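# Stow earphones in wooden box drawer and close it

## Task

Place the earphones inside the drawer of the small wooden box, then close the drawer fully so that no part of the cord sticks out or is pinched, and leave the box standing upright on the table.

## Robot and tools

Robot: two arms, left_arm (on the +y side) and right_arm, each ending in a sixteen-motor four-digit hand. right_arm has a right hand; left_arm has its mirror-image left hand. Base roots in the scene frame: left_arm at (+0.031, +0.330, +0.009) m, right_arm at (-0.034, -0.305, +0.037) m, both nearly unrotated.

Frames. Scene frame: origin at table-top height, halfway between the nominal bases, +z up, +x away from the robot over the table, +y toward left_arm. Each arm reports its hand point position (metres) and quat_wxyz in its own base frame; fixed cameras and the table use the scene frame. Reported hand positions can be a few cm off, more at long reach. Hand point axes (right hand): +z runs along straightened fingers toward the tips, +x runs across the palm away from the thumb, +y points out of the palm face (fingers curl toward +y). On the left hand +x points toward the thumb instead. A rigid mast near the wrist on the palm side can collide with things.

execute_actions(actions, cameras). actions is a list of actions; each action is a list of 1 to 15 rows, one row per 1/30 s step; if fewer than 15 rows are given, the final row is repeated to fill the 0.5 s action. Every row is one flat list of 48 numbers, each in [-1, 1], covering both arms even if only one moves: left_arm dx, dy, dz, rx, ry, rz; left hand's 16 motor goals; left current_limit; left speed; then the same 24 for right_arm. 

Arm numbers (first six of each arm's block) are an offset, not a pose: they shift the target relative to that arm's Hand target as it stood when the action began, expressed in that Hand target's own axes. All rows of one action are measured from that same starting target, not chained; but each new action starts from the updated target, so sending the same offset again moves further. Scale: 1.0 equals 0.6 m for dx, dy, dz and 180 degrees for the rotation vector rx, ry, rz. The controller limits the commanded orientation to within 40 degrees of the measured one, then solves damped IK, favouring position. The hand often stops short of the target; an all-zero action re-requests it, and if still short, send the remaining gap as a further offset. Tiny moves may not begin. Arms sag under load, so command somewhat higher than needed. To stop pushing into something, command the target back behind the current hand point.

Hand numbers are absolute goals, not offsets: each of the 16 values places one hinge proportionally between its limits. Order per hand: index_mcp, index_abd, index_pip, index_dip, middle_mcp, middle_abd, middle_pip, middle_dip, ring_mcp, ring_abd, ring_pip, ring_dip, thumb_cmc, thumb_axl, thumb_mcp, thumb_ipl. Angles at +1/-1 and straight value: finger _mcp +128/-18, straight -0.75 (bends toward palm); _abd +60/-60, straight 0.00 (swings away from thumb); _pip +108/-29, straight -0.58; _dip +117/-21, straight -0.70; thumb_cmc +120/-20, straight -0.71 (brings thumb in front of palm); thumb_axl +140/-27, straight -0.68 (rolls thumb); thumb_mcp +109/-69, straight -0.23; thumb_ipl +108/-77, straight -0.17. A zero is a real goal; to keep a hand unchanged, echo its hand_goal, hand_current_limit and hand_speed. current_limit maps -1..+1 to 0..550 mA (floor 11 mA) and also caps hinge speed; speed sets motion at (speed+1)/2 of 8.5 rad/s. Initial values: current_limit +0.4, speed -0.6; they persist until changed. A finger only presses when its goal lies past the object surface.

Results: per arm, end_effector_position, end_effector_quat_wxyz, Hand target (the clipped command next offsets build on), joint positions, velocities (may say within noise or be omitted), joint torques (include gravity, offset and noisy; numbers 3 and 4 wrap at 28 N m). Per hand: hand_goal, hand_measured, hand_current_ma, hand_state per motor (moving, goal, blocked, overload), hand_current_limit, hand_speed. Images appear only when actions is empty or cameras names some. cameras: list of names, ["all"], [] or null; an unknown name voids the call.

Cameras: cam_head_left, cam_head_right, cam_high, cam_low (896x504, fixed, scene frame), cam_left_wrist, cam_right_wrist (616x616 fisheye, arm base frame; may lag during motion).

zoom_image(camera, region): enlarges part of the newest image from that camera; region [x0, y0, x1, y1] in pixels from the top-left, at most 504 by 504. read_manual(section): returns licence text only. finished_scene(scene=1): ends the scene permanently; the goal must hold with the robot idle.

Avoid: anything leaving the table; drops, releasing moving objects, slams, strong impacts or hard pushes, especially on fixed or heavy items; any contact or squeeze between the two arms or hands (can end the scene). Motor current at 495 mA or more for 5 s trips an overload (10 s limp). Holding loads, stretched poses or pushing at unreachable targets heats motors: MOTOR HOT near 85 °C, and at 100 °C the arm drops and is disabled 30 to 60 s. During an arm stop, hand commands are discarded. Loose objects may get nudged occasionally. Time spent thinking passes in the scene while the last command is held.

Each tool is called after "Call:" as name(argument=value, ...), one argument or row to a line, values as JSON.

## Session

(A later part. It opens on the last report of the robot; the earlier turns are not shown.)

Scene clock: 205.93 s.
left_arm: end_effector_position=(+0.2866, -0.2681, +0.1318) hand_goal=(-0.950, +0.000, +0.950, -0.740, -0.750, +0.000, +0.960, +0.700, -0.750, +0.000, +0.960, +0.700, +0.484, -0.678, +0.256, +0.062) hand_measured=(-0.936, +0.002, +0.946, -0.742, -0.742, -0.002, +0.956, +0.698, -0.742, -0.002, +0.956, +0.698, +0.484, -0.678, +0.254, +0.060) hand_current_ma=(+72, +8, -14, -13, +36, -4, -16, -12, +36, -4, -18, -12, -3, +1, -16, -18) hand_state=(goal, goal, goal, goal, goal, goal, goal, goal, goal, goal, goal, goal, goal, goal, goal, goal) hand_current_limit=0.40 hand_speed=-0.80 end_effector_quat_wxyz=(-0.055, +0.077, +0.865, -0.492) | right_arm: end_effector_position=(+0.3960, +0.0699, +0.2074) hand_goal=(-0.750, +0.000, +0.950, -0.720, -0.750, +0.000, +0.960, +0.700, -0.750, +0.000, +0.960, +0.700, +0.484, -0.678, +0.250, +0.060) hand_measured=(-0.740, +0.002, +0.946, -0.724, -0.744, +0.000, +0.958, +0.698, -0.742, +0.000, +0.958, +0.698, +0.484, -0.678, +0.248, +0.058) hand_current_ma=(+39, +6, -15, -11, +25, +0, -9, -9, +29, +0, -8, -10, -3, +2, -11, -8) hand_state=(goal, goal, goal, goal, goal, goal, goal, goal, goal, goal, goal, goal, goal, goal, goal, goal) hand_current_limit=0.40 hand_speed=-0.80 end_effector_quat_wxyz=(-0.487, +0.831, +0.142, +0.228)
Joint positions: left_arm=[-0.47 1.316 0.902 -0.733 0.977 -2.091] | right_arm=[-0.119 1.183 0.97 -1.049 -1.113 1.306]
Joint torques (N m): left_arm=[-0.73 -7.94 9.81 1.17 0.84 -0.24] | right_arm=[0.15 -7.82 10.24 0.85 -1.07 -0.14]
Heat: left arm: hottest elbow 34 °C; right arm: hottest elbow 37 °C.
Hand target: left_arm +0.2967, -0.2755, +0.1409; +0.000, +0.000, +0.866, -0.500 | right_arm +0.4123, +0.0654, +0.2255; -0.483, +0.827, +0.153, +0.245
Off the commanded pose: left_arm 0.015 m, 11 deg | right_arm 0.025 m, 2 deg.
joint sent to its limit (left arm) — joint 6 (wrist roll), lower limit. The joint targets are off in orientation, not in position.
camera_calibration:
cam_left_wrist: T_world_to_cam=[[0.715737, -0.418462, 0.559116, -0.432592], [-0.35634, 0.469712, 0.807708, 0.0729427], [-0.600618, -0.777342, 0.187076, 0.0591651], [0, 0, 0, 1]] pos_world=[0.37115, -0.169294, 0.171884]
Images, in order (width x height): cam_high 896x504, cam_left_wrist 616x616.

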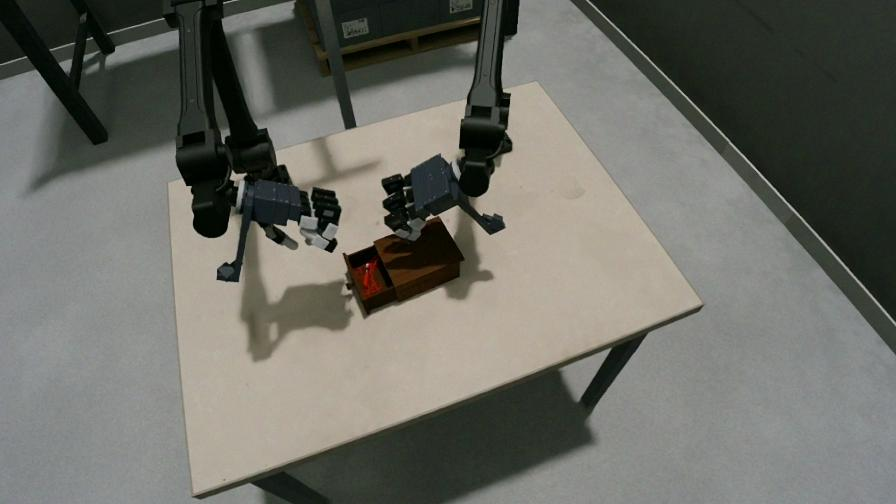

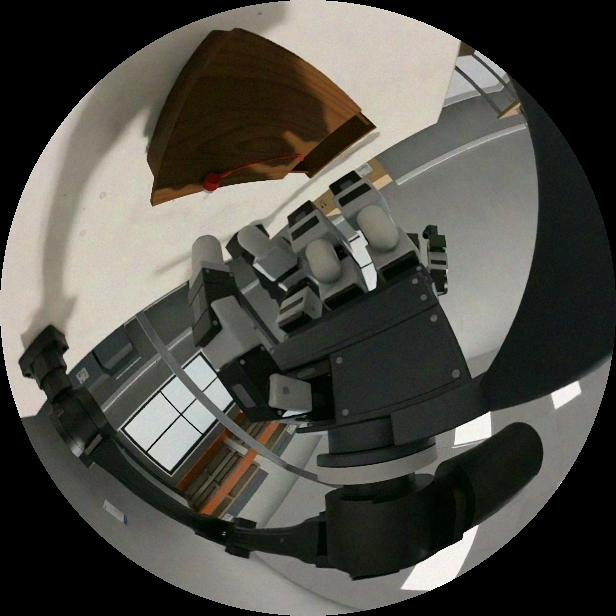

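Call:
execute_actions(
  actions=[
    [[-0.0083,0.0053,0.0272,0,0.1443,0.0833,-0.95,0,0.95,-0.74,-0.75,0,0.96,0.7,-0.75,0,0.96,0.7,0.484,-0.678,0.257,0.063,0.4,-0.8,0,0,0,0,0,0,-0.75,0,0.95,-0.72,-0.75,0,0.96,0.7,-0.75,0,0.96,0.7,0.484,-0.678,0.25,0.06,0.4,-0.8]],
  ],
  cameras=["cam_left_wrist","cam_high"],
)

Call:
zoom_image(
  camera="cam_left_wrist",
  region=[120, 80, 340, 300],
)

Scene clock: 208.50 s.
left_arm: end_effector_position=(+0.2875, -0.2769, +0.1207) hand_goal=(-0.950, +0.000, +0.950, -0.740, -0.750, +0.000, +0.960, +0.700, -0.750, +0.000, +0.960, +0.700, +0.484, -0.678, +0.256, +0.062) hand_measured=(-0.936, +0.002, +0.946, -0.742, -0.742, -0.002, +0.956, +0.698, -0.742, -0.002, +0.956, +0.698, +0.484, -0.678, +0.254, +0.060) hand_current_ma=(+71, +8, -14, -13, +36, -4, -16, -12, +36, -4, -18, -12, -2, +1, -16, -18) hand_state=(goal, goal, goal, goal, goal, goal, goal, goal, goal, goal, goal, goal, goal, goal, goal, goal) hand_current_limit=0.40 hand_speed=-0.80 end_effector_quat_wxyz=(-0.134, +0.201, +0.842, -0.482) | right_arm: end_effector_position=(+0.3960, +0.0699, +0.2074) hand_goal=(-0.750, +0.000, +0.950, -0.720, -0.750, +0.000, +0.960, +0.700, -0.750, +0.000, +0.960, +0.700, +0.484, -0.678, +0.250, +0.060) hand_measured=(-0.740, +0.002, +0.946, -0.724, -0.744, +0.000, +0.958, +0.698, -0.742, +0.000, +0.958, +0.698, +0.484, -0.678, +0.248, +0.058) hand_current_ma=(+39, +6, -15, -11, +25, +0, -9, -9, +29, +0, -8, -10, -3, +2, -11, -8) hand_state=(goal, goal, goal, goal, goal, goal, goal, goal, goal, goal, goal, goal, goal, goal, goal, goal) hand_current_limit=0.40 hand_speed=-0.80 end_effector_quat_wxyz=(-0.487, +0.831, +0.142, +0.228)
Joint positions: left_arm=[-0.491 1.509 1.081 -1.169 1.048 -1.578] | right_arm=[-0.119 1.183 0.97 -1.049 -1.113 1.306]
Joint torques (N m): left_arm=[-1.61 -9.41 10.52 -0.21 0.94 -0.04] | right_arm=[0.21 -7.65 10.24 0.9 -1 -0.1]
Heat: left arm: hottest elbow 35 °C; right arm: hottest elbow 37 °C.
Hand target: left_arm +0.3016, -0.2880, +0.1298; -0.130, +0.224, +0.836, -0.483 | right_arm +0.4123, +0.0654, +0.2255; -0.483, +0.827, +0.153, +0.245
Off the commanded pose: left_arm 0.020 m, 3 deg | right_arm 0.025 m, 2 deg.
camera_calibration:
cam_left_wrist: T_world_to_cam=[[0.569728, -0.60868, 0.552195, -0.440568], [-0.187789, 0.557711, 0.808513, 0.0621181], [-0.800091, -0.564329, 0.20344, 0.169355], [0, 0, 0, 1]] pos_world=[0.398168, -0.207237, 0.158602]
Images, in order (width x height): cam_high 896x504, cam_left_wrist 616x616.

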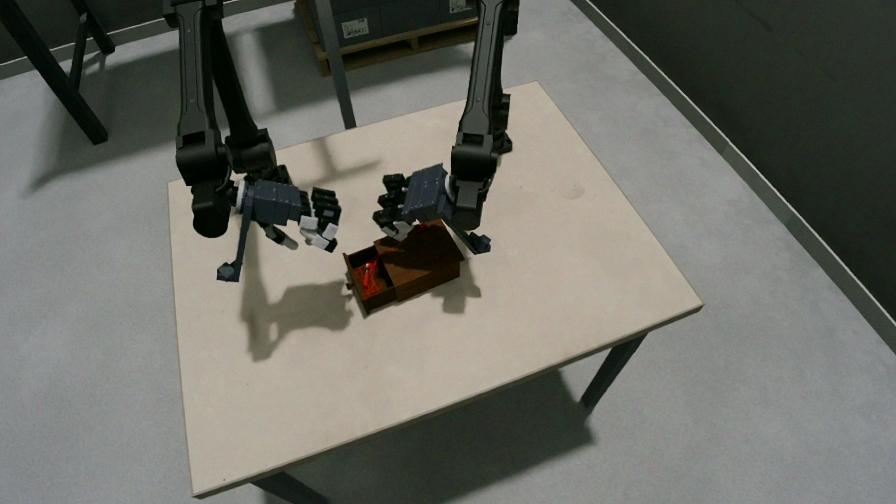

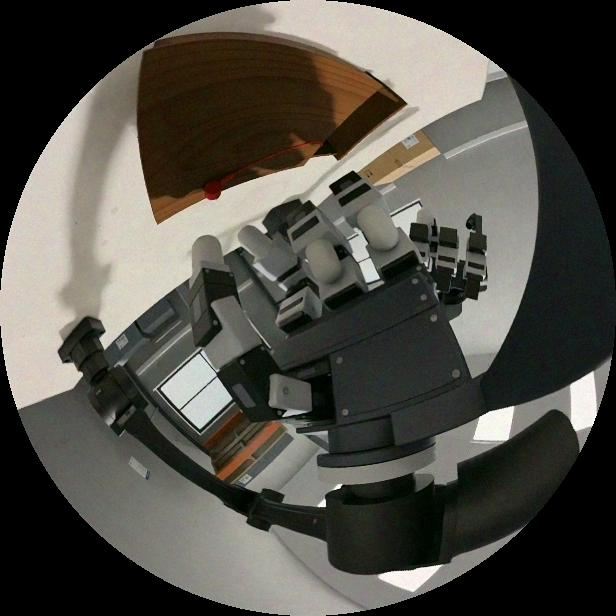

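Scaled by 2.291 from the camera's 616x616 image, which has a finer 880x880 frame.

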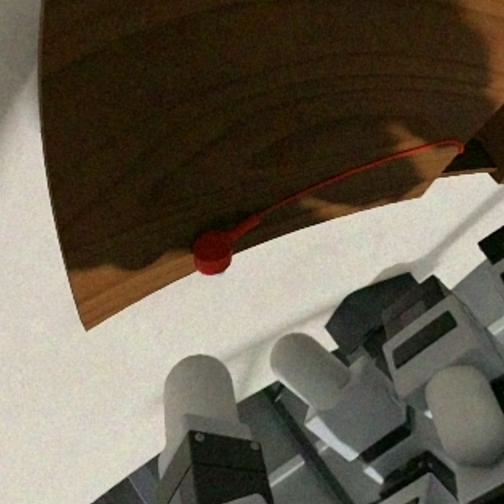

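Call:
execute_actions(
  actions=[],
  cameras=["cam_left_wrist", "cam_high", "cam_head_left"],
)

Scene clock: 210.23 s.
left_arm: end_effector_position=(+0.2875, -0.2769, +0.1207) hand_goal=(-0.950, +0.000, +0.950, -0.740, -0.750, +0.000, +0.960, +0.700, -0.750, +0.000, +0.960, +0.700, +0.484, -0.678, +0.256, +0.062) hand_measured=(-0.936, +0.002, +0.946, -0.742, -0.742, -0.002, +0.956, +0.698, -0.742, -0.002, +0.956, +0.698, +0.484, -0.678, +0.254, +0.060) hand_current_ma=(+71, +8, -14, -13, +36, -4, -16, -12, +36, -4, -18, -12, -2, +1, -16, -18) hand_state=(goal, goal, goal, goal, goal, goal, goal, goal, goal, goal, goal, goal, goal, goal, goal, goal) hand_current_limit=0.40 hand_speed=-0.80 end_effector_quat_wxyz=(-0.134, +0.201, +0.842, -0.482) | right_arm: end_effector_position=(+0.3960, +0.0699, +0.2074) hand_goal=(-0.750, +0.000, +0.950, -0.720, -0.750, +0.000, +0.960, +0.700, -0.750, +0.000, +0.960, +0.700, +0.484, -0.678, +0.250, +0.060) hand_measured=(-0.740, +0.002, +0.946, -0.724, -0.744, +0.000, +0.958, +0.698, -0.742, +0.000, +0.958, +0.698, +0.484, -0.678, +0.248, +0.058) hand_current_ma=(+39, +6, -15, -11, +25, +0, -9, -9, +29, +0, -8, -10, -3, +2, -11, -8) hand_state=(goal, goal, goal, goal, goal, goal, goal, goal, goal, goal, goal, goal, goal, goal, goal, goal) hand_current_limit=0.40 hand_speed=-0.80 end_effector_quat_wxyz=(-0.487, +0.831, +0.142, +0.228)
Joint positions: left_arm=[-0.491 1.509 1.081 -1.169 1.048 -1.577] | right_arm=[-0.119 1.183 0.97 -1.049 -1.113 1.306]
Joint velocities: within noise
Joint torques (N m): left_arm=[-1.44 -9.47 10.54 -0.21 0.94 -0.02] | right_arm=[-0.26 -7.18 10.19 0.8 -1.08 -0.16]
Heat: left arm: hottest elbow 35 °C; right arm: hottest elbow 38 °C.
Hand target: left_arm +0.3016, -0.2880, +0.1298; -0.130, +0.224, +0.836, -0.483 | right_arm +0.4123, +0.0654, +0.2255; -0.483, +0.827, +0.153, +0.245
Off the commanded pose: left_arm 0.020 m, 3 deg | right_arm 0.025 m, 2 deg.
camera_calibration:
cam_left_wrist: T_world_to_cam=[[0.569503, -0.608674, 0.552433, -0.440571], [-0.187916, 0.557863, 0.808379, 0.0622401], [-0.800221, -0.564185, 0.203325, 0.169535], [0, 0, 0, 1]] pos_world=[0.398268, -0.207237, 0.158602]
Images, in order (width x height): cam_head_left 896x504, cam_high 896x504, cam_left_wrist 616x616.

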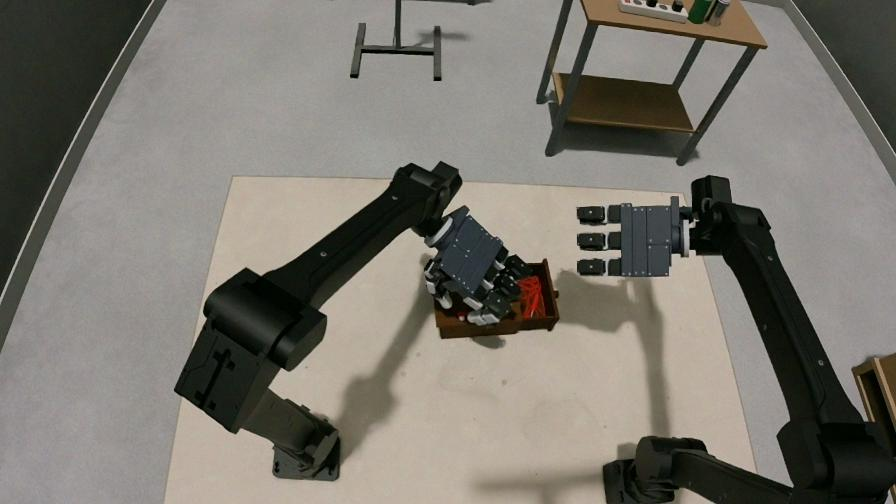

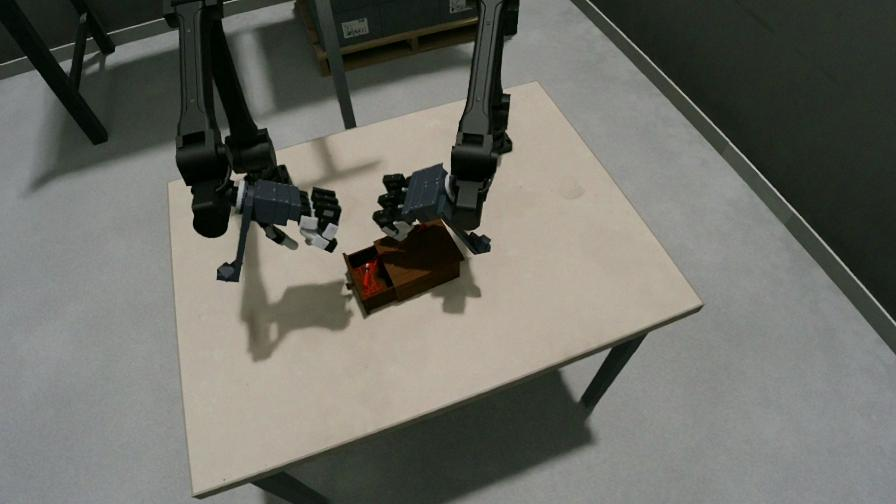

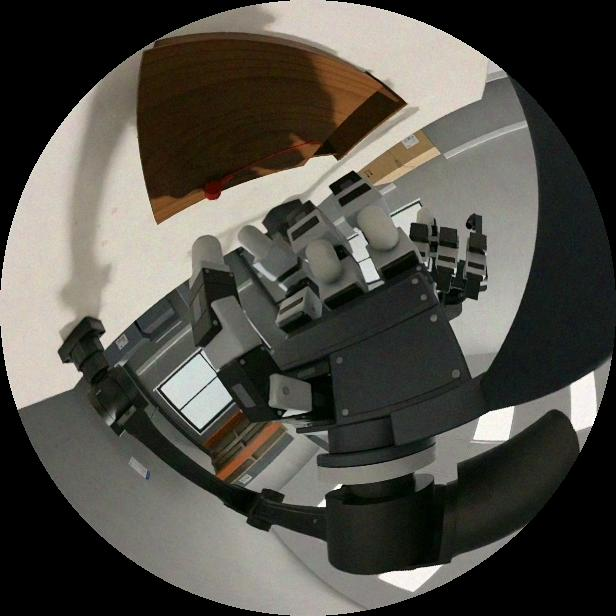

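Call:
execute_actions(
  actions=[
    [[-0.0246,0.0167,0.0111,0,0,0,-0.95,0,0.95,-0.74,-0.75,0,0.96,0.7,-0.75,0,0.96,0.7,0.484,-0.678,0.256,0.062,0.4,-0.8,0,0,0,0,0,0,-0.75,0,0.95,-0.72,-0.75,0,0.96,0.7,-0.75,0,0.96,0.7,0.484,-0.678,0.25,0.06,0.4,-0.8]],
  ],
  cameras=["cam_left_wrist", "cam_high"],
)

Call:
zoom_image(
  camera="cam_left_wrist",
  region=[110, 30, 410, 330],
)

Call:
zoom_image(
  camera="cam_high",
  region=[320, 150, 520, 320],
)

Scene clock: 215.03 s.
left_arm: end_effector_position=(+0.3006, -0.2838, +0.1067) hand_goal=(-0.950, +0.000, +0.950, -0.740, -0.750, +0.000, +0.960, +0.700, -0.750, +0.000, +0.960, +0.700, +0.484, -0.678, +0.256, +0.062) hand_measured=(-0.936, +0.002, +0.946, -0.742, -0.742, -0.002, +0.956, +0.698, -0.742, -0.002, +0.956, +0.698, +0.484, -0.678, +0.254, +0.060) hand_current_ma=(+71, +8, -14, -13, +36, -4, -16, -12, +36, -4, -18, -12, -2, +1, -16, -18) hand_state=(goal, goal, goal, goal, goal, goal, goal, goal, goal, goal, goal, goal, goal, goal, goal, goal) hand_current_limit=0.40 hand_speed=-0.80 end_effector_quat_wxyz=(-0.143, +0.206, +0.841, -0.480) | right_arm: end_effector_position=(+0.3960, +0.0699, +0.2074) hand_goal=(-0.750, +0.000, +0.950, -0.720, -0.750, +0.000, +0.960, +0.700, -0.750, +0.000, +0.960, +0.700, +0.484, -0.678, +0.250, +0.060) hand_measured=(-0.740, +0.002, +0.946, -0.724, -0.744, +0.000, +0.958, +0.698, -0.742, +0.000, +0.958, +0.698, +0.484, -0.678, +0.248, +0.058) hand_current_ma=(+39, +6, -15, -11, +25, +0, -9, -9, +29, +0, -8, -10, -3, +2, -11, -8) hand_state=(goal, goal, goal, goal, goal, goal, goal, goal, goal, goal, goal, goal, goal, goal, goal, goal) hand_current_limit=0.40 hand_speed=-0.80 end_effector_quat_wxyz=(-0.487, +0.831, +0.142, +0.228)
Joint positions: left_arm=[-0.492 1.578 1.119 -1.178 1.048 -1.545] | right_arm=[-0.119 1.183 0.97 -1.049 -1.113 1.306]
Joint torques (N m): left_arm=[-1.55 -10.7 10.41 -0.01 1 -0.01] | right_arm=[0.03 -7.77 10.28 0.84 -1.08 -0.15]
Heat: left arm: hottest elbow 36 °C; right arm: hottest elbow 38 °C.
Hand target: left_arm +0.3140, -0.2961, +0.1178; -0.130, +0.224, +0.836, -0.483 | right_arm +0.4123, +0.0654, +0.2255; -0.483, +0.827, +0.153, +0.245
Off the commanded pose: left_arm 0.021 m, 3 deg | right_arm 0.025 m, 2 deg.
camera_calibration:
cam_left_wrist: T_world_to_cam=[[0.565141, -0.620909, 0.543219, -0.445683], [-0.169815, 0.556802, 0.813102, 0.0735701], [-0.807328, -0.551764, 0.209232, 0.183906], [0, 0, 0, 1]] pos_world=[0.412839, -0.21622, 0.143805]
Images, in order (width x height): cam_high 896x504, cam_left_wrist 616x616.

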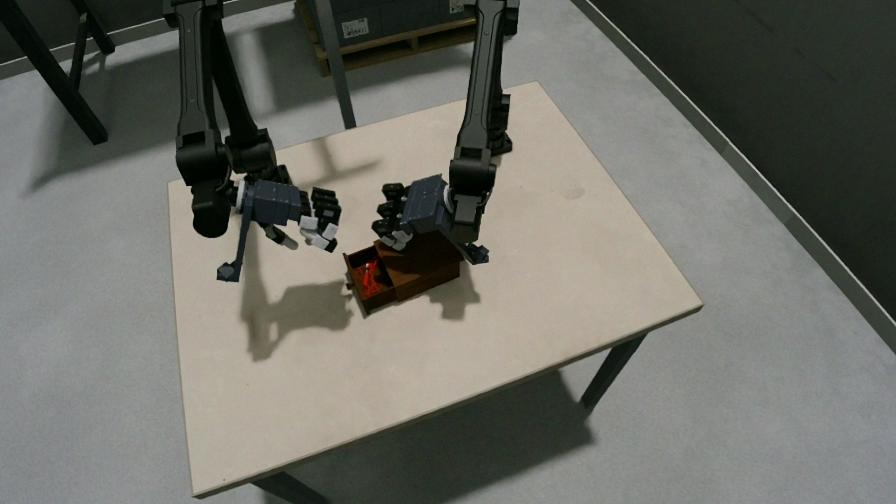

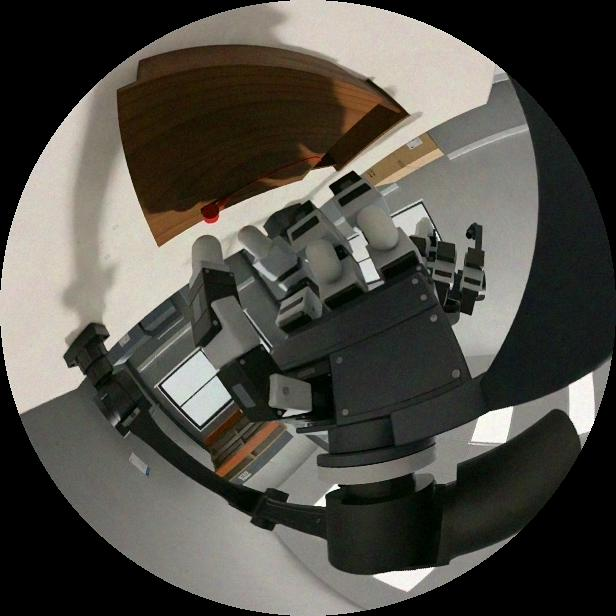

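Scaled by 1.680 from the camera's 616x616 image, which has a finer 880x880 frame.

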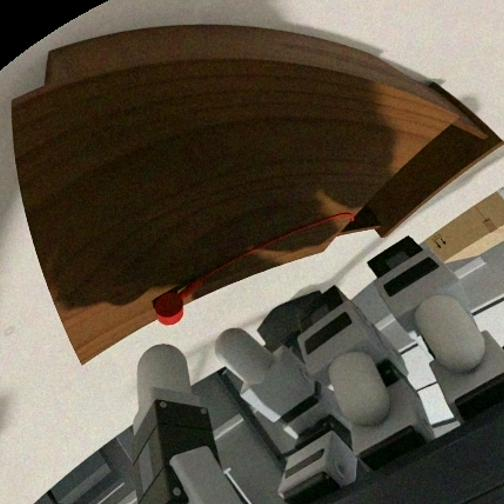

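Scaled by 2.520 from the camera's 896x504 image, which has a finer 1280x720 frame.

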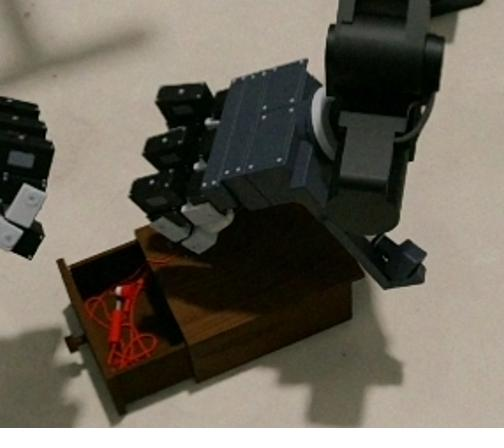

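Call:
execute_actions(
  actions=[
    [[0.001,0.015,0.014,0,0,0,-0.95,0,0.95,-0.74,-0.75,0,0.96,0.7,-0.75,0,0.96,0.7,0.484,-0.678,0.256,0.062,0.4,-0.8,0,0,0,0,0,0,-0.75,0,0.95,-0.72,-0.75,0,0.96,0.7,-0.75,0,0.96,0.7,0.484,-0.678,0.25,0.06,0.4,-0.8]],
  ],
  cameras=["cam_left_wrist"],
)

Call:
zoom_image(
  camera="cam_left_wrist",
  region=[130, 150, 330, 350],
)

Scene clock: 218.00 s.
left_arm: end_effector_position=(+0.3040, -0.2888, +0.1035) hand_goal=(-0.950, +0.000, +0.950, -0.740, -0.750, +0.000, +0.960, +0.700, -0.750, +0.000, +0.960, +0.700, +0.484, -0.678, +0.256, +0.062) hand_measured=(-0.936, +0.002, +0.946, -0.742, -0.742, -0.002, +0.956, +0.698, -0.742, -0.002, +0.956, +0.698, +0.484, -0.678, +0.254, +0.060) hand_current_ma=(+71, +8, -14, -13, +36, -4, -16, -12, +36, -4, -18, -12, -2, +1, -16, -18) hand_state=(goal, goal, goal, goal, goal, goal, goal, goal, goal, goal, goal, goal, goal, goal, goal, goal) hand_current_limit=0.40 hand_speed=-0.80 end_effector_quat_wxyz=(-0.136, +0.214, +0.839, -0.482) | right_arm: end_effector_position=(+0.3960, +0.0699, +0.2074) hand_goal=(-0.750, +0.000, +0.950, -0.720, -0.750, +0.000, +0.960, +0.700, -0.750, +0.000, +0.960, +0.700, +0.484, -0.678, +0.250, +0.060) hand_measured=(-0.740, +0.002, +0.946, -0.724, -0.744, +0.000, +0.958, +0.698, -0.742, +0.000, +0.958, +0.698, +0.484, -0.678, +0.248, +0.058) hand_current_ma=(+39, +6, -15, -11, +25, +0, -9, -9, +29, +0, -8, -10, -3, +2, -11, -8) hand_state=(goal, goal, goal, goal, goal, goal, goal, goal, goal, goal, goal, goal, goal, goal, goal, goal) hand_current_limit=0.40 hand_speed=-0.80 end_effector_quat_wxyz=(-0.487, +0.831, +0.142, +0.228)
Joint positions: left_arm=[-0.499 1.584 1.119 -1.152 1.048 -1.544] | right_arm=[-0.119 1.183 0.97 -1.049 -1.113 1.306]
Joint torques (N m): left_arm=[-1.49 -10.34 9.01 0.35 1.01 -0.11] | right_arm=[-0.5 -7.65 10.29 0.88 -1.09 -0.15]
Heat: left arm: hottest elbow 36 °C; right arm: hottest elbow 39 °C.
Hand target: left_arm +0.3122, -0.2982, +0.1058; -0.130, +0.224, +0.836, -0.483 | right_arm +0.4123, +0.0654, +0.2255; -0.483, +0.827, +0.153, +0.245
Off the commanded pose: left_arm 0.013 m, 1 deg | right_arm 0.025 m, 2 deg.
camera_calibration:
cam_left_wrist: T_world_to_cam=[[0.550321, -0.619387, 0.559916, -0.445684], [-0.180823, 0.56627, 0.80414, 0.086621], [-0.815138, -0.543781, 0.199631, 0.190294], [0, 0, 0, 1]] pos_world=[0.416048, -0.221623, 0.141902]
Images, in order (width x height): cam_left_wrist 616x616.

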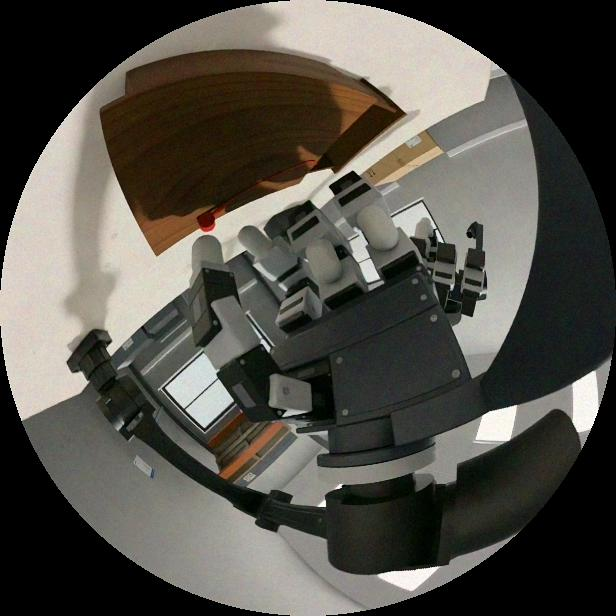

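Scaled by 2.520 from the camera's 616x616 image, which has a finer 880x880 frame.

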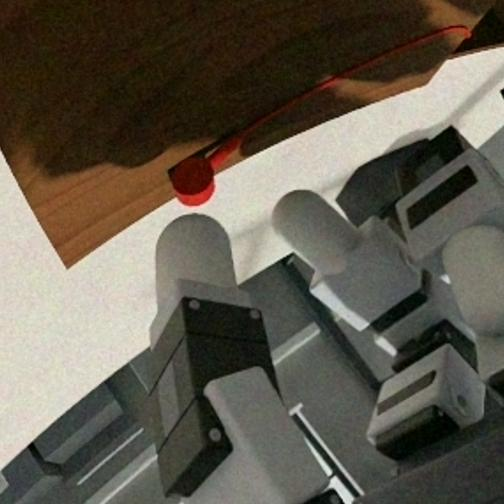

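Call:
execute_actions(
  actions=[
    [[0,0.0159,0.0092,0,0,0,-0.95,0,0.95,-0.74,-0.75,0,0.96,0.7,-0.75,0,0.96,0.7,0.484,-0.678,0.256,0.062,0.4,-0.8,0,0,0,0,0,0,-0.75,0,0.95,-0.72,-0.75,0,0.96,0.7,-0.75,0,0.96,0.7,0.484,-0.678,0.25,0.06,0.4,-0.8]],
  ],
  cameras=["cam_left_wrist"],
)

Call:
zoom_image(
  camera="cam_left_wrist",
  region=[130, 150, 330, 350],
)

Scene clock: 220.43 s.
left_arm: end_effector_position=(+0.3096, -0.2918, +0.0967) hand_goal=(-0.950, +0.000, +0.950, -0.740, -0.750, +0.000, +0.960, +0.700, -0.750, +0.000, +0.960, +0.700, +0.484, -0.678, +0.256, +0.062) hand_measured=(-0.936, +0.002, +0.946, -0.742, -0.742, -0.002, +0.956, +0.698, -0.742, -0.002, +0.956, +0.698, +0.484, -0.678, +0.254, +0.060) hand_current_ma=(+71, +8, -14, -13, +36, -4, -16, -12, +36, -4, -18, -12, -2, +1, -16, -18) hand_state=(goal, goal, goal, goal, goal, goal, goal, goal, goal, goal, goal, goal, goal, goal, goal, goal) hand_current_limit=0.40 hand_speed=-0.80 end_effector_quat_wxyz=(-0.130, +0.217, +0.838, -0.483) | right_arm: end_effector_position=(+0.3960, +0.0699, +0.2074) hand_goal=(-0.750, +0.000, +0.950, -0.720, -0.750, +0.000, +0.960, +0.700, -0.750, +0.000, +0.960, +0.700, +0.484, -0.678, +0.250, +0.060) hand_measured=(-0.740, +0.002, +0.946, -0.724, -0.744, +0.000, +0.958, +0.698, -0.742, +0.000, +0.958, +0.698, +0.484, -0.678, +0.248, +0.058) hand_current_ma=(+39, +6, -15, -11, +25, +0, -9, -9, +29, +0, -8, -10, -3, +2, -11, -8) hand_state=(goal, goal, goal, goal, goal, goal, goal, goal, goal, goal, goal, goal, goal, goal, goal, goal) hand_current_limit=0.40 hand_speed=-0.80 end_effector_quat_wxyz=(-0.487, +0.831, +0.142, +0.228)
Joint positions: left_arm=[-0.499 1.599 1.119 -1.123 1.048 -1.544] | right_arm=[-0.119 1.183 0.97 -1.049 -1.113 1.306]
Joint torques (N m): left_arm=[-1.61 -10.52 7.9 0.38 1.01 -0.12] | right_arm=[-0.32 -7.82 10.33 0.79 -1.07 -0.12]
Heat: left arm: hottest elbow 36 °C; right arm: hottest elbow 39 °C.
Hand target: left_arm +0.3121, -0.2982, +0.0948; -0.130, +0.224, +0.836, -0.483 | right_arm +0.4123, +0.0654, +0.2255; -0.483, +0.827, +0.153, +0.245
Off the commanded pose: left_arm 0.007 m, 1 deg | right_arm 0.025 m, 2 deg.
camera_calibration:
cam_left_wrist: T_world_to_cam=[[0.543493, -0.615652, 0.570603, -0.444727], [-0.190481, 0.571576, 0.798134, 0.0998751], [-0.817516, -0.54247, 0.193378, 0.196239], [0, 0, 0, 1]] pos_world=[0.421159, -0.224429, 0.1361]
Images, in order (width x height): cam_left_wrist 616x616.

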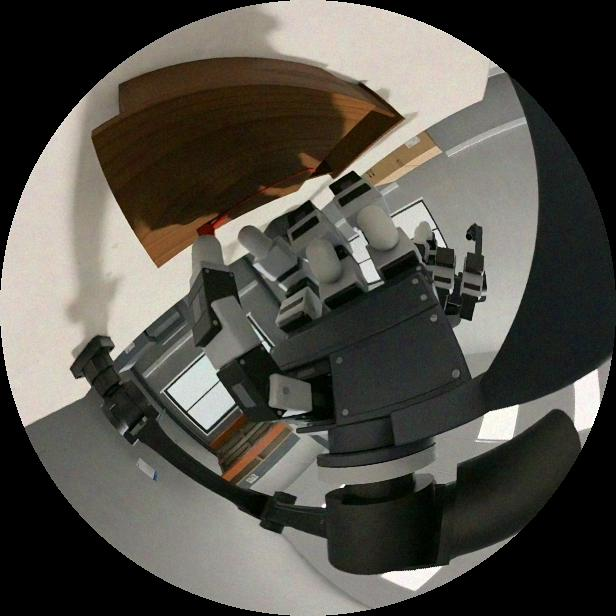

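Scaled by 2.520 from the camera's 616x616 image, which has a finer 880x880 frame.

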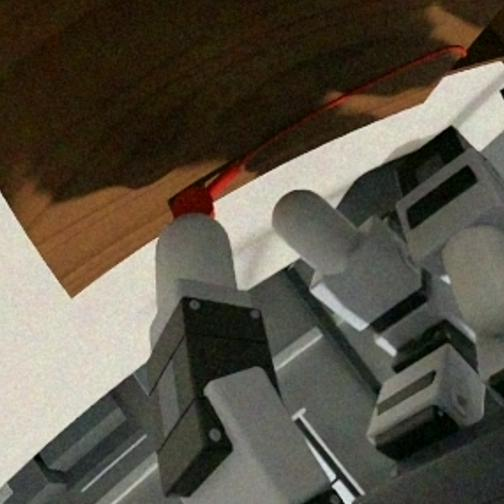

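Call:
execute_actions(
  actions=[],
  cameras=["cam_low", "cam_head_left", "cam_head_right", "cam_high"],
)

Call:
zoom_image(
  camera="cam_low",
  region=[360, 190, 520, 280],
)

Call:
zoom_image(
  camera="cam_head_left",
  region=[400, 220, 600, 360],
)

Call:
zoom_image(
  camera="cam_head_right",
  region=[280, 220, 480, 360],
)

Scene clock: 223.03 s.
left_arm: end_effector_position=(+0.3096, -0.2918, +0.0967) hand_goal=(-0.950, +0.000, +0.950, -0.740, -0.750, +0.000, +0.960, +0.700, -0.750, +0.000, +0.960, +0.700, +0.484, -0.678, +0.256, +0.062) hand_measured=(-0.936, +0.002, +0.946, -0.742, -0.742, -0.002, +0.956, +0.698, -0.742, -0.002, +0.956, +0.698, +0.484, -0.678, +0.254, +0.060) hand_current_ma=(+71, +8, -14, -13, +36, -4, -16, -12, +36, -4, -18, -12, -2, +1, -16, -18) hand_state=(goal, goal, goal, goal, goal, goal, goal, goal, goal, goal, goal, goal, goal, goal, goal, goal) hand_current_limit=0.40 hand_speed=-0.80 end_effector_quat_wxyz=(-0.130, +0.217, +0.838, -0.483) | right_arm: end_effector_position=(+0.3960, +0.0699, +0.2074) hand_goal=(-0.750, +0.000, +0.950, -0.720, -0.750, +0.000, +0.960, +0.700, -0.750, +0.000, +0.960, +0.700, +0.484, -0.678, +0.250, +0.060) hand_measured=(-0.740, +0.002, +0.946, -0.724, -0.744, +0.000, +0.958, +0.698, -0.742, +0.000, +0.958, +0.698, +0.484, -0.678, +0.248, +0.058) hand_current_ma=(+39, +6, -15, -11, +25, +0, -9, -9, +29, +0, -8, -10, -3, +2, -11, -8) hand_state=(goal, goal, goal, goal, goal, goal, goal, goal, goal, goal, goal, goal, goal, goal, goal, goal) hand_current_limit=0.40 hand_speed=-0.80 end_effector_quat_wxyz=(-0.487, +0.831, +0.142, +0.228)
Joint positions: left_arm=[-0.499 1.599 1.119 -1.123 1.048 -1.544] | right_arm=[-0.119 1.183 0.97 -1.049 -1.113 1.306]
Joint velocities: within noise
Joint torques (N m): left_arm=[-1.55 -10.64 7.91 0.38 1 -0.12] | right_arm=[-0.26 -7.36 10.33 0.96 -1.02 -0.15]
Heat: left arm: hottest elbow 36 °C; right arm: hottest elbow 39 °C.
Hand target: left_arm +0.3121, -0.2982, +0.0948; -0.130, +0.224, +0.836, -0.483 | right_arm +0.4123, +0.0654, +0.2255; -0.483, +0.827, +0.153, +0.245
Off the commanded pose: left_arm 0.007 m, 1 deg | right_arm 0.025 m, 2 deg.
Images, in order (width x height): cam_head_left 896x504, cam_head_right 896x504, cam_high 896x504, cam_low 896x504.

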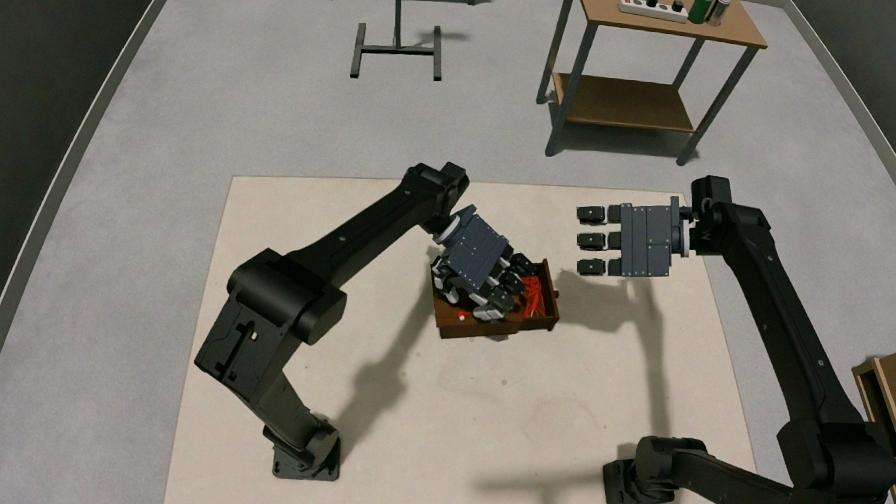

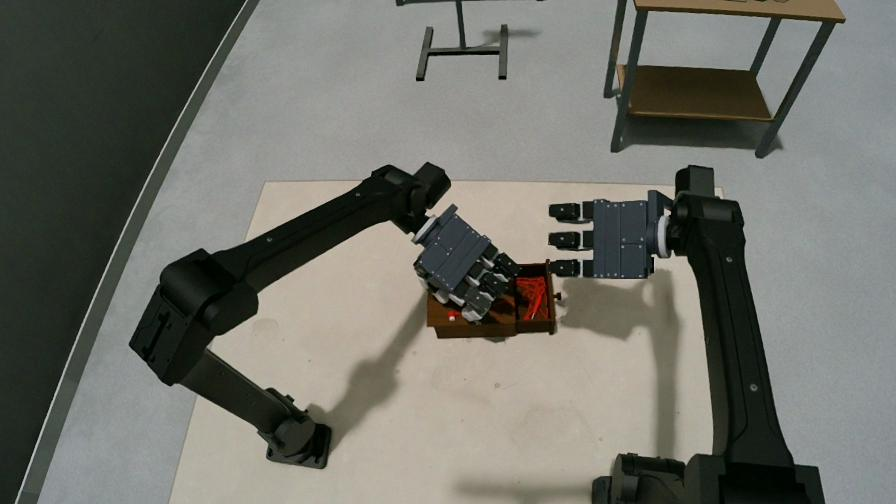

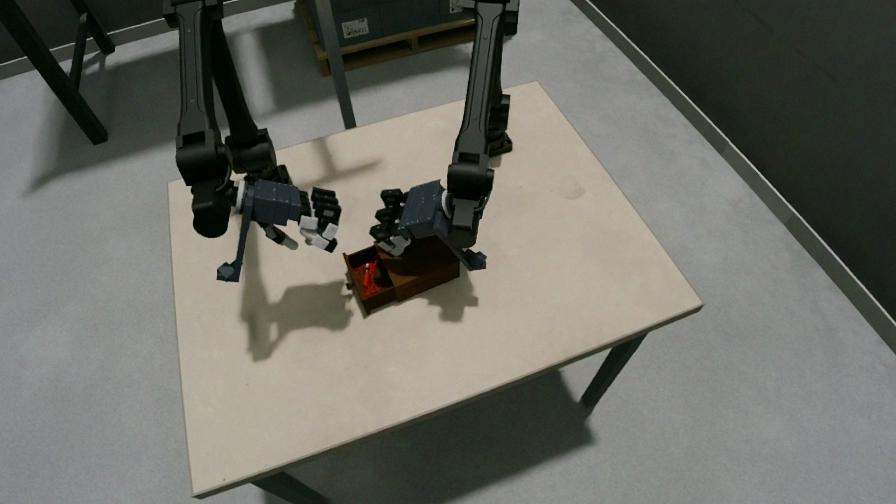

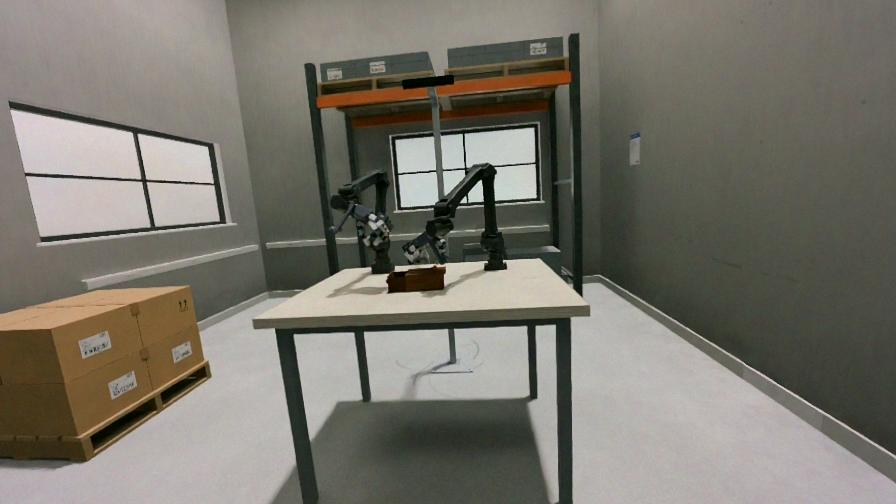

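Scaled by 3.150 from the camera's 896x504 image, which has a finer 1280x720 frame.

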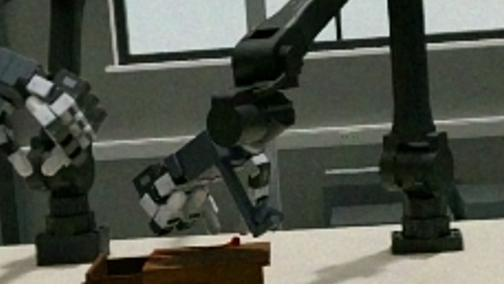

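Scaled by 2.520 from the camera's 896x504 image, which has a finer 1280x720 frame.

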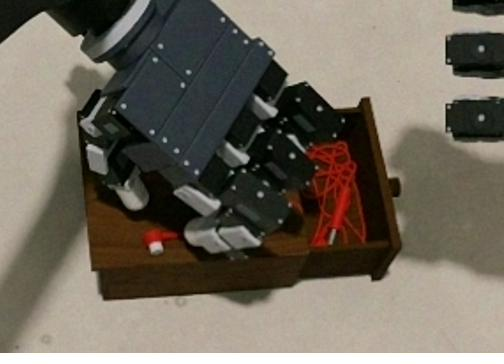

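Scaled by 2.520 from the camera's 896x504 image, which has a finer 1280x720 frame.

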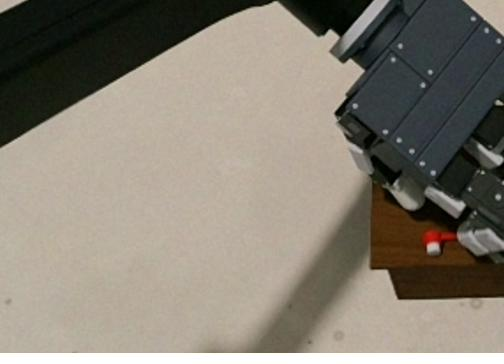

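Call:
execute_actions(
  actions=[
    [[0.0343,0,0.0005,0,0,0,-0.95,0,0.95,-0.74,-0.75,0,0.96,0.7,-0.75,0,0.96,0.7,0.484,-0.678,0.256,0.062,0.4,-0.8,0,0,0,0,0,0,-0.75,0,0.95,-0.72,-0.75,0,0.96,0.7,-0.75,0,0.96,0.7,0.484,-0.678,0.25,0.06,0.4,-0.8]],
  ],
  cameras=["cam_left_wrist", "cam_head_left"],
)

Call:
zoom_image(
  camera="cam_head_left",
  region=[420, 240, 560, 340],
)

Call:
zoom_image(
  camera="cam_left_wrist",
  region=[130, 150, 330, 350],
)

Scene clock: 225.33 s.
left_arm: end_effector_position=(+0.2936, -0.2831, +0.0868) hand_goal=(-0.950, +0.000, +0.950, -0.740, -0.750, +0.000, +0.960, +0.700, -0.750, +0.000, +0.960, +0.700, +0.484, -0.678, +0.256, +0.062) hand_measured=(-0.936, +0.002, +0.946, -0.742, -0.742, -0.002, +0.956, +0.698, -0.742, -0.002, +0.956, +0.698, +0.484, -0.678, +0.254, +0.060) hand_current_ma=(+71, +8, -14, -13, +36, -4, -16, -12, +36, -4, -18, -12, -2, +1, -16, -18) hand_state=(goal, goal, goal, goal, goal, goal, goal, goal, goal, goal, goal, goal, goal, goal, goal, goal) hand_current_limit=0.40 hand_speed=-0.80 end_effector_quat_wxyz=(-0.141, +0.211, +0.840, -0.480) | right_arm: end_effector_position=(+0.3960, +0.0699, +0.2074) hand_goal=(-0.750, +0.000, +0.950, -0.720, -0.750, +0.000, +0.960, +0.700, -0.750, +0.000, +0.960, +0.700, +0.484, -0.678, +0.250, +0.060) hand_measured=(-0.740, +0.002, +0.946, -0.724, -0.744, +0.000, +0.958, +0.698, -0.742, +0.000, +0.958, +0.698, +0.484, -0.678, +0.248, +0.058) hand_current_ma=(+39, +6, -15, -11, +25, +0, -9, -9, +29, +0, -8, -10, -3, +2, -11, -8) hand_state=(goal, goal, goal, goal, goal, goal, goal, goal, goal, goal, goal, goal, goal, goal, goal, goal) hand_current_limit=0.40 hand_speed=-0.80 end_effector_quat_wxyz=(-0.487, +0.831, +0.142, +0.228)
Joint positions: left_arm=[-0.499 1.584 1.068 -1.112 1.048 -1.544] | right_arm=[-0.119 1.183 0.97 -1.049 -1.113 1.306]
Joint torques (N m): left_arm=[-1.49 -12.92 7.09 0.35 1.01 -0.11] | right_arm=[-0.26 -7.41 10.24 0.83 -1.05 -0.12]
Heat: left arm: hottest elbow 36 °C; right arm: hottest elbow 40 °C.
Hand target: left_arm +0.2942, -0.2881, +0.0947; -0.130, +0.224, +0.836, -0.483 | right_arm +0.4123, +0.0654, +0.2255; -0.483, +0.827, +0.153, +0.245
Off the commanded pose: left_arm 0.009 m, 2 deg | right_arm 0.025 m, 2 deg.
camera_calibration:
cam_left_wrist: T_world_to_cam=[[0.555689, -0.622324, 0.551291, -0.428827], [-0.173022, 0.562013, 0.808829, 0.0910695], [-0.813187, -0.544843, 0.204629, 0.186904], [0, 0, 0, 1]] pos_world=[0.406039, -0.216219, 0.124503]
Images, in order (width x height): cam_head_left 896x504, cam_left_wrist 616x616.

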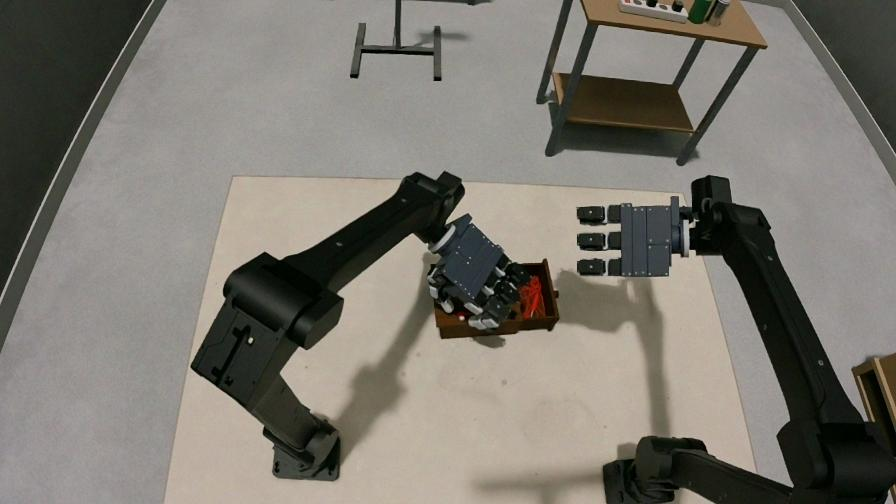

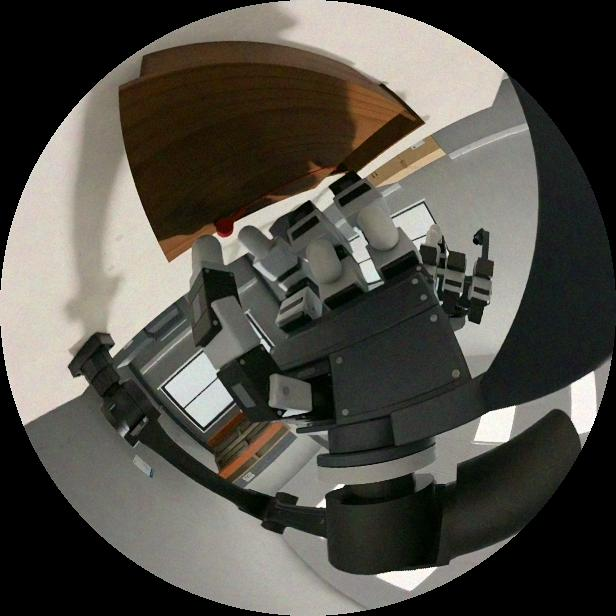

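Scaled by 3.600 from the camera's 896x504 image, which has a finer 1280x720 frame.

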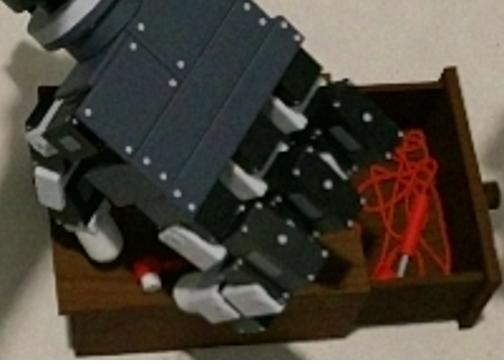

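Scaled by 2.520 from the camera's 616x616 image, which has a finer 880x880 frame.

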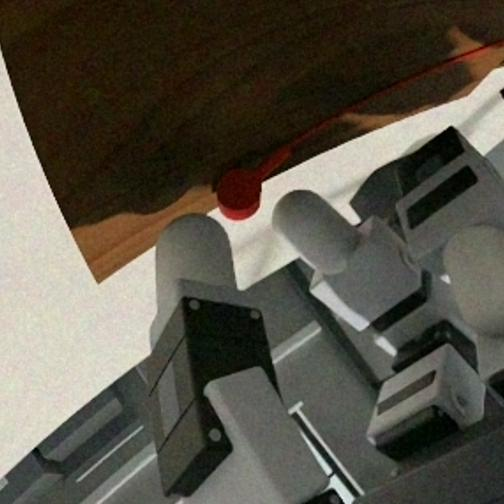

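Call:
execute_actions(
  actions=[
    [[0,0,0,0,0,0,-0.93,0,0.95,-0.68,-0.75,0,0.96,0.7,-0.75,0,0.96,0.7,0.484,-0.678,0.256,0.062,0.4,-0.8,0,0,0,0,0,0,-0.75,0,0.95,-0.72,-0.75,0,0.96,0.7,-0.75,0,0.96,0.7,0.484,-0.678,0.25,0.06,0.4,-0.8]],
    [[0,0,0,0,0,0,-0.7,0,0.95,-0.68,-0.75,0,0.96,0.7,-0.75,0,0.96,0.7,0.484,-0.678,0.256,0.062,0.4,-0.8,0,0,0,0,0,0,-0.75,0,0.95,-0.72,-0.75,0,0.96,0.7,-0.75,0,0.96,0.7,0.484,-0.678,0.25,0.06,0.4,-0.8]],
  ],
  cameras=["cam_left_wrist", "cam_head_left"],
)

Call:
zoom_image(
  camera="cam_head_left",
  region=[420, 240, 560, 340],
)

Call:
zoom_image(
  camera="cam_left_wrist",
  region=[130, 150, 330, 350],
)

Scene clock: 227.33 s.
left_arm: end_effector_position=(+0.2936, -0.2831, +0.0868) hand_goal=(-0.700, +0.000, +0.950, -0.680, -0.750, +0.000, +0.960, +0.700, -0.750, +0.000, +0.960, +0.700, +0.484, -0.678, +0.256, +0.062) hand_measured=(-0.698, +0.002, +0.946, -0.684, -0.742, -0.002, +0.956, +0.698, -0.742, -0.002, +0.956, +0.698, +0.484, -0.678, +0.254, +0.060) hand_current_ma=(+13, +8, -14, -15, +36, -4, -16, -12, +36, -4, -18, -12, -2, +1, -16, -18) hand_state=(goal, goal, goal, goal, goal, goal, goal, goal, goal, goal, goal, goal, goal, goal, goal, goal) hand_current_limit=0.40 hand_speed=-0.80 end_effector_quat_wxyz=(-0.141, +0.211, +0.840, -0.480) | right_arm: end_effector_position=(+0.3960, +0.0699, +0.2074) hand_goal=(-0.750, +0.000, +0.950, -0.720, -0.750, +0.000, +0.960, +0.700, -0.750, +0.000, +0.960, +0.700, +0.484, -0.678, +0.250, +0.060) hand_measured=(-0.740, +0.002, +0.946, -0.724, -0.744, +0.000, +0.958, +0.698, -0.742, +0.000, +0.958, +0.698, +0.484, -0.678, +0.248, +0.058) hand_current_ma=(+39, +6, -15, -11, +25, +0, -9, -9, +29, +0, -8, -10, -3, +2, -11, -8) hand_state=(goal, goal, goal, goal, goal, goal, goal, goal, goal, goal, goal, goal, goal, goal, goal, goal) hand_current_limit=0.40 hand_speed=-0.80 end_effector_quat_wxyz=(-0.487, +0.831, +0.142, +0.228)
Joint positions: left_arm=[-0.499 1.584 1.068 -1.112 1.048 -1.544] | right_arm=[-0.119 1.183 0.97 -1.049 -1.113 1.306]
Joint torques (N m): left_arm=[-1.49 -12.92 7.1 0.31 1 -0.11] | right_arm=[0.15 -7.71 10.19 0.9 -1.07 -0.11]
Heat: left arm: hottest elbow 36 °C; right arm: hottest elbow 40 °C.
Hand target: left_arm +0.2942, -0.2881, +0.0947; -0.130, +0.224, +0.836, -0.483 | right_arm +0.4123, +0.0654, +0.2255; -0.483, +0.827, +0.153, +0.245
Off the commanded pose: left_arm 0.009 m, 2 deg | right_arm 0.025 m, 2 deg.
camera_calibration:
cam_left_wrist: T_world_to_cam=[[0.555689, -0.622324, 0.551291, -0.428827], [-0.173022, 0.562013, 0.808829, 0.0910695], [-0.813187, -0.544843, 0.204629, 0.186904], [0, 0, 0, 1]] pos_world=[0.406039, -0.216219, 0.124503]
Images, in order (width x height): cam_head_left 896x504, cam_left_wrist 616x616.

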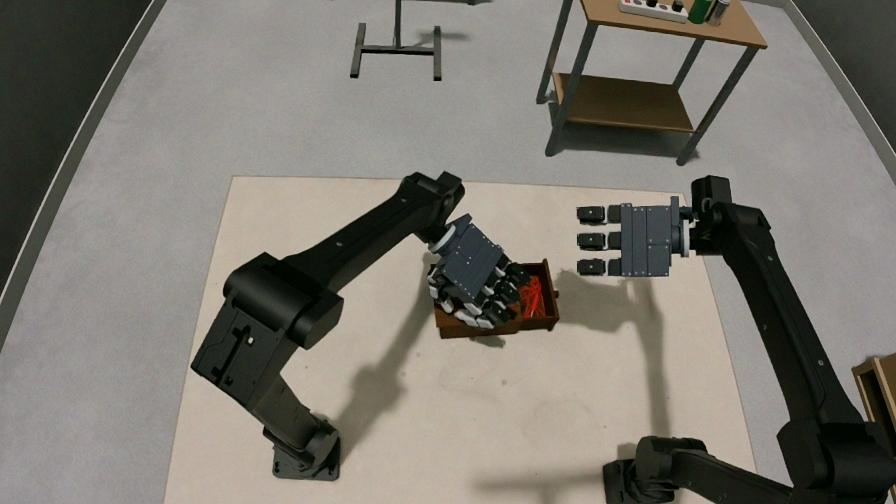

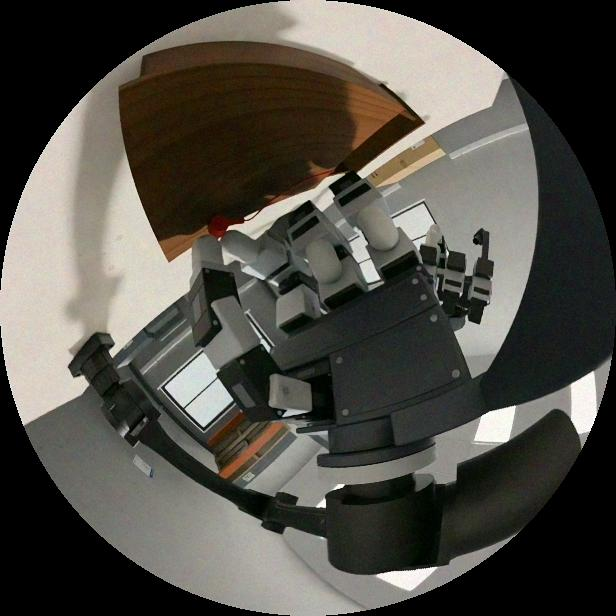

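Scaled by 3.600 from the camera's 896x504 image, which has a finer 1280x720 frame.

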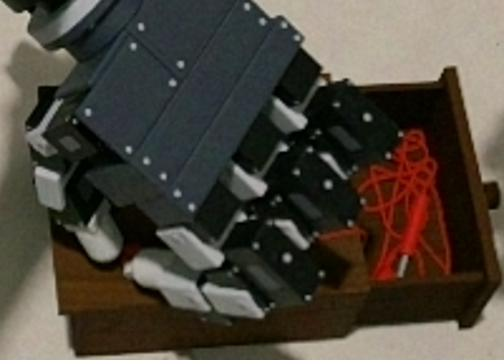

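Scaled by 2.520 from the camera's 616x616 image, which has a finer 880x880 frame.

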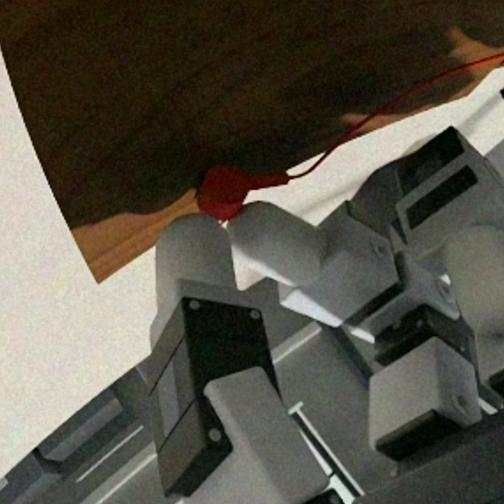

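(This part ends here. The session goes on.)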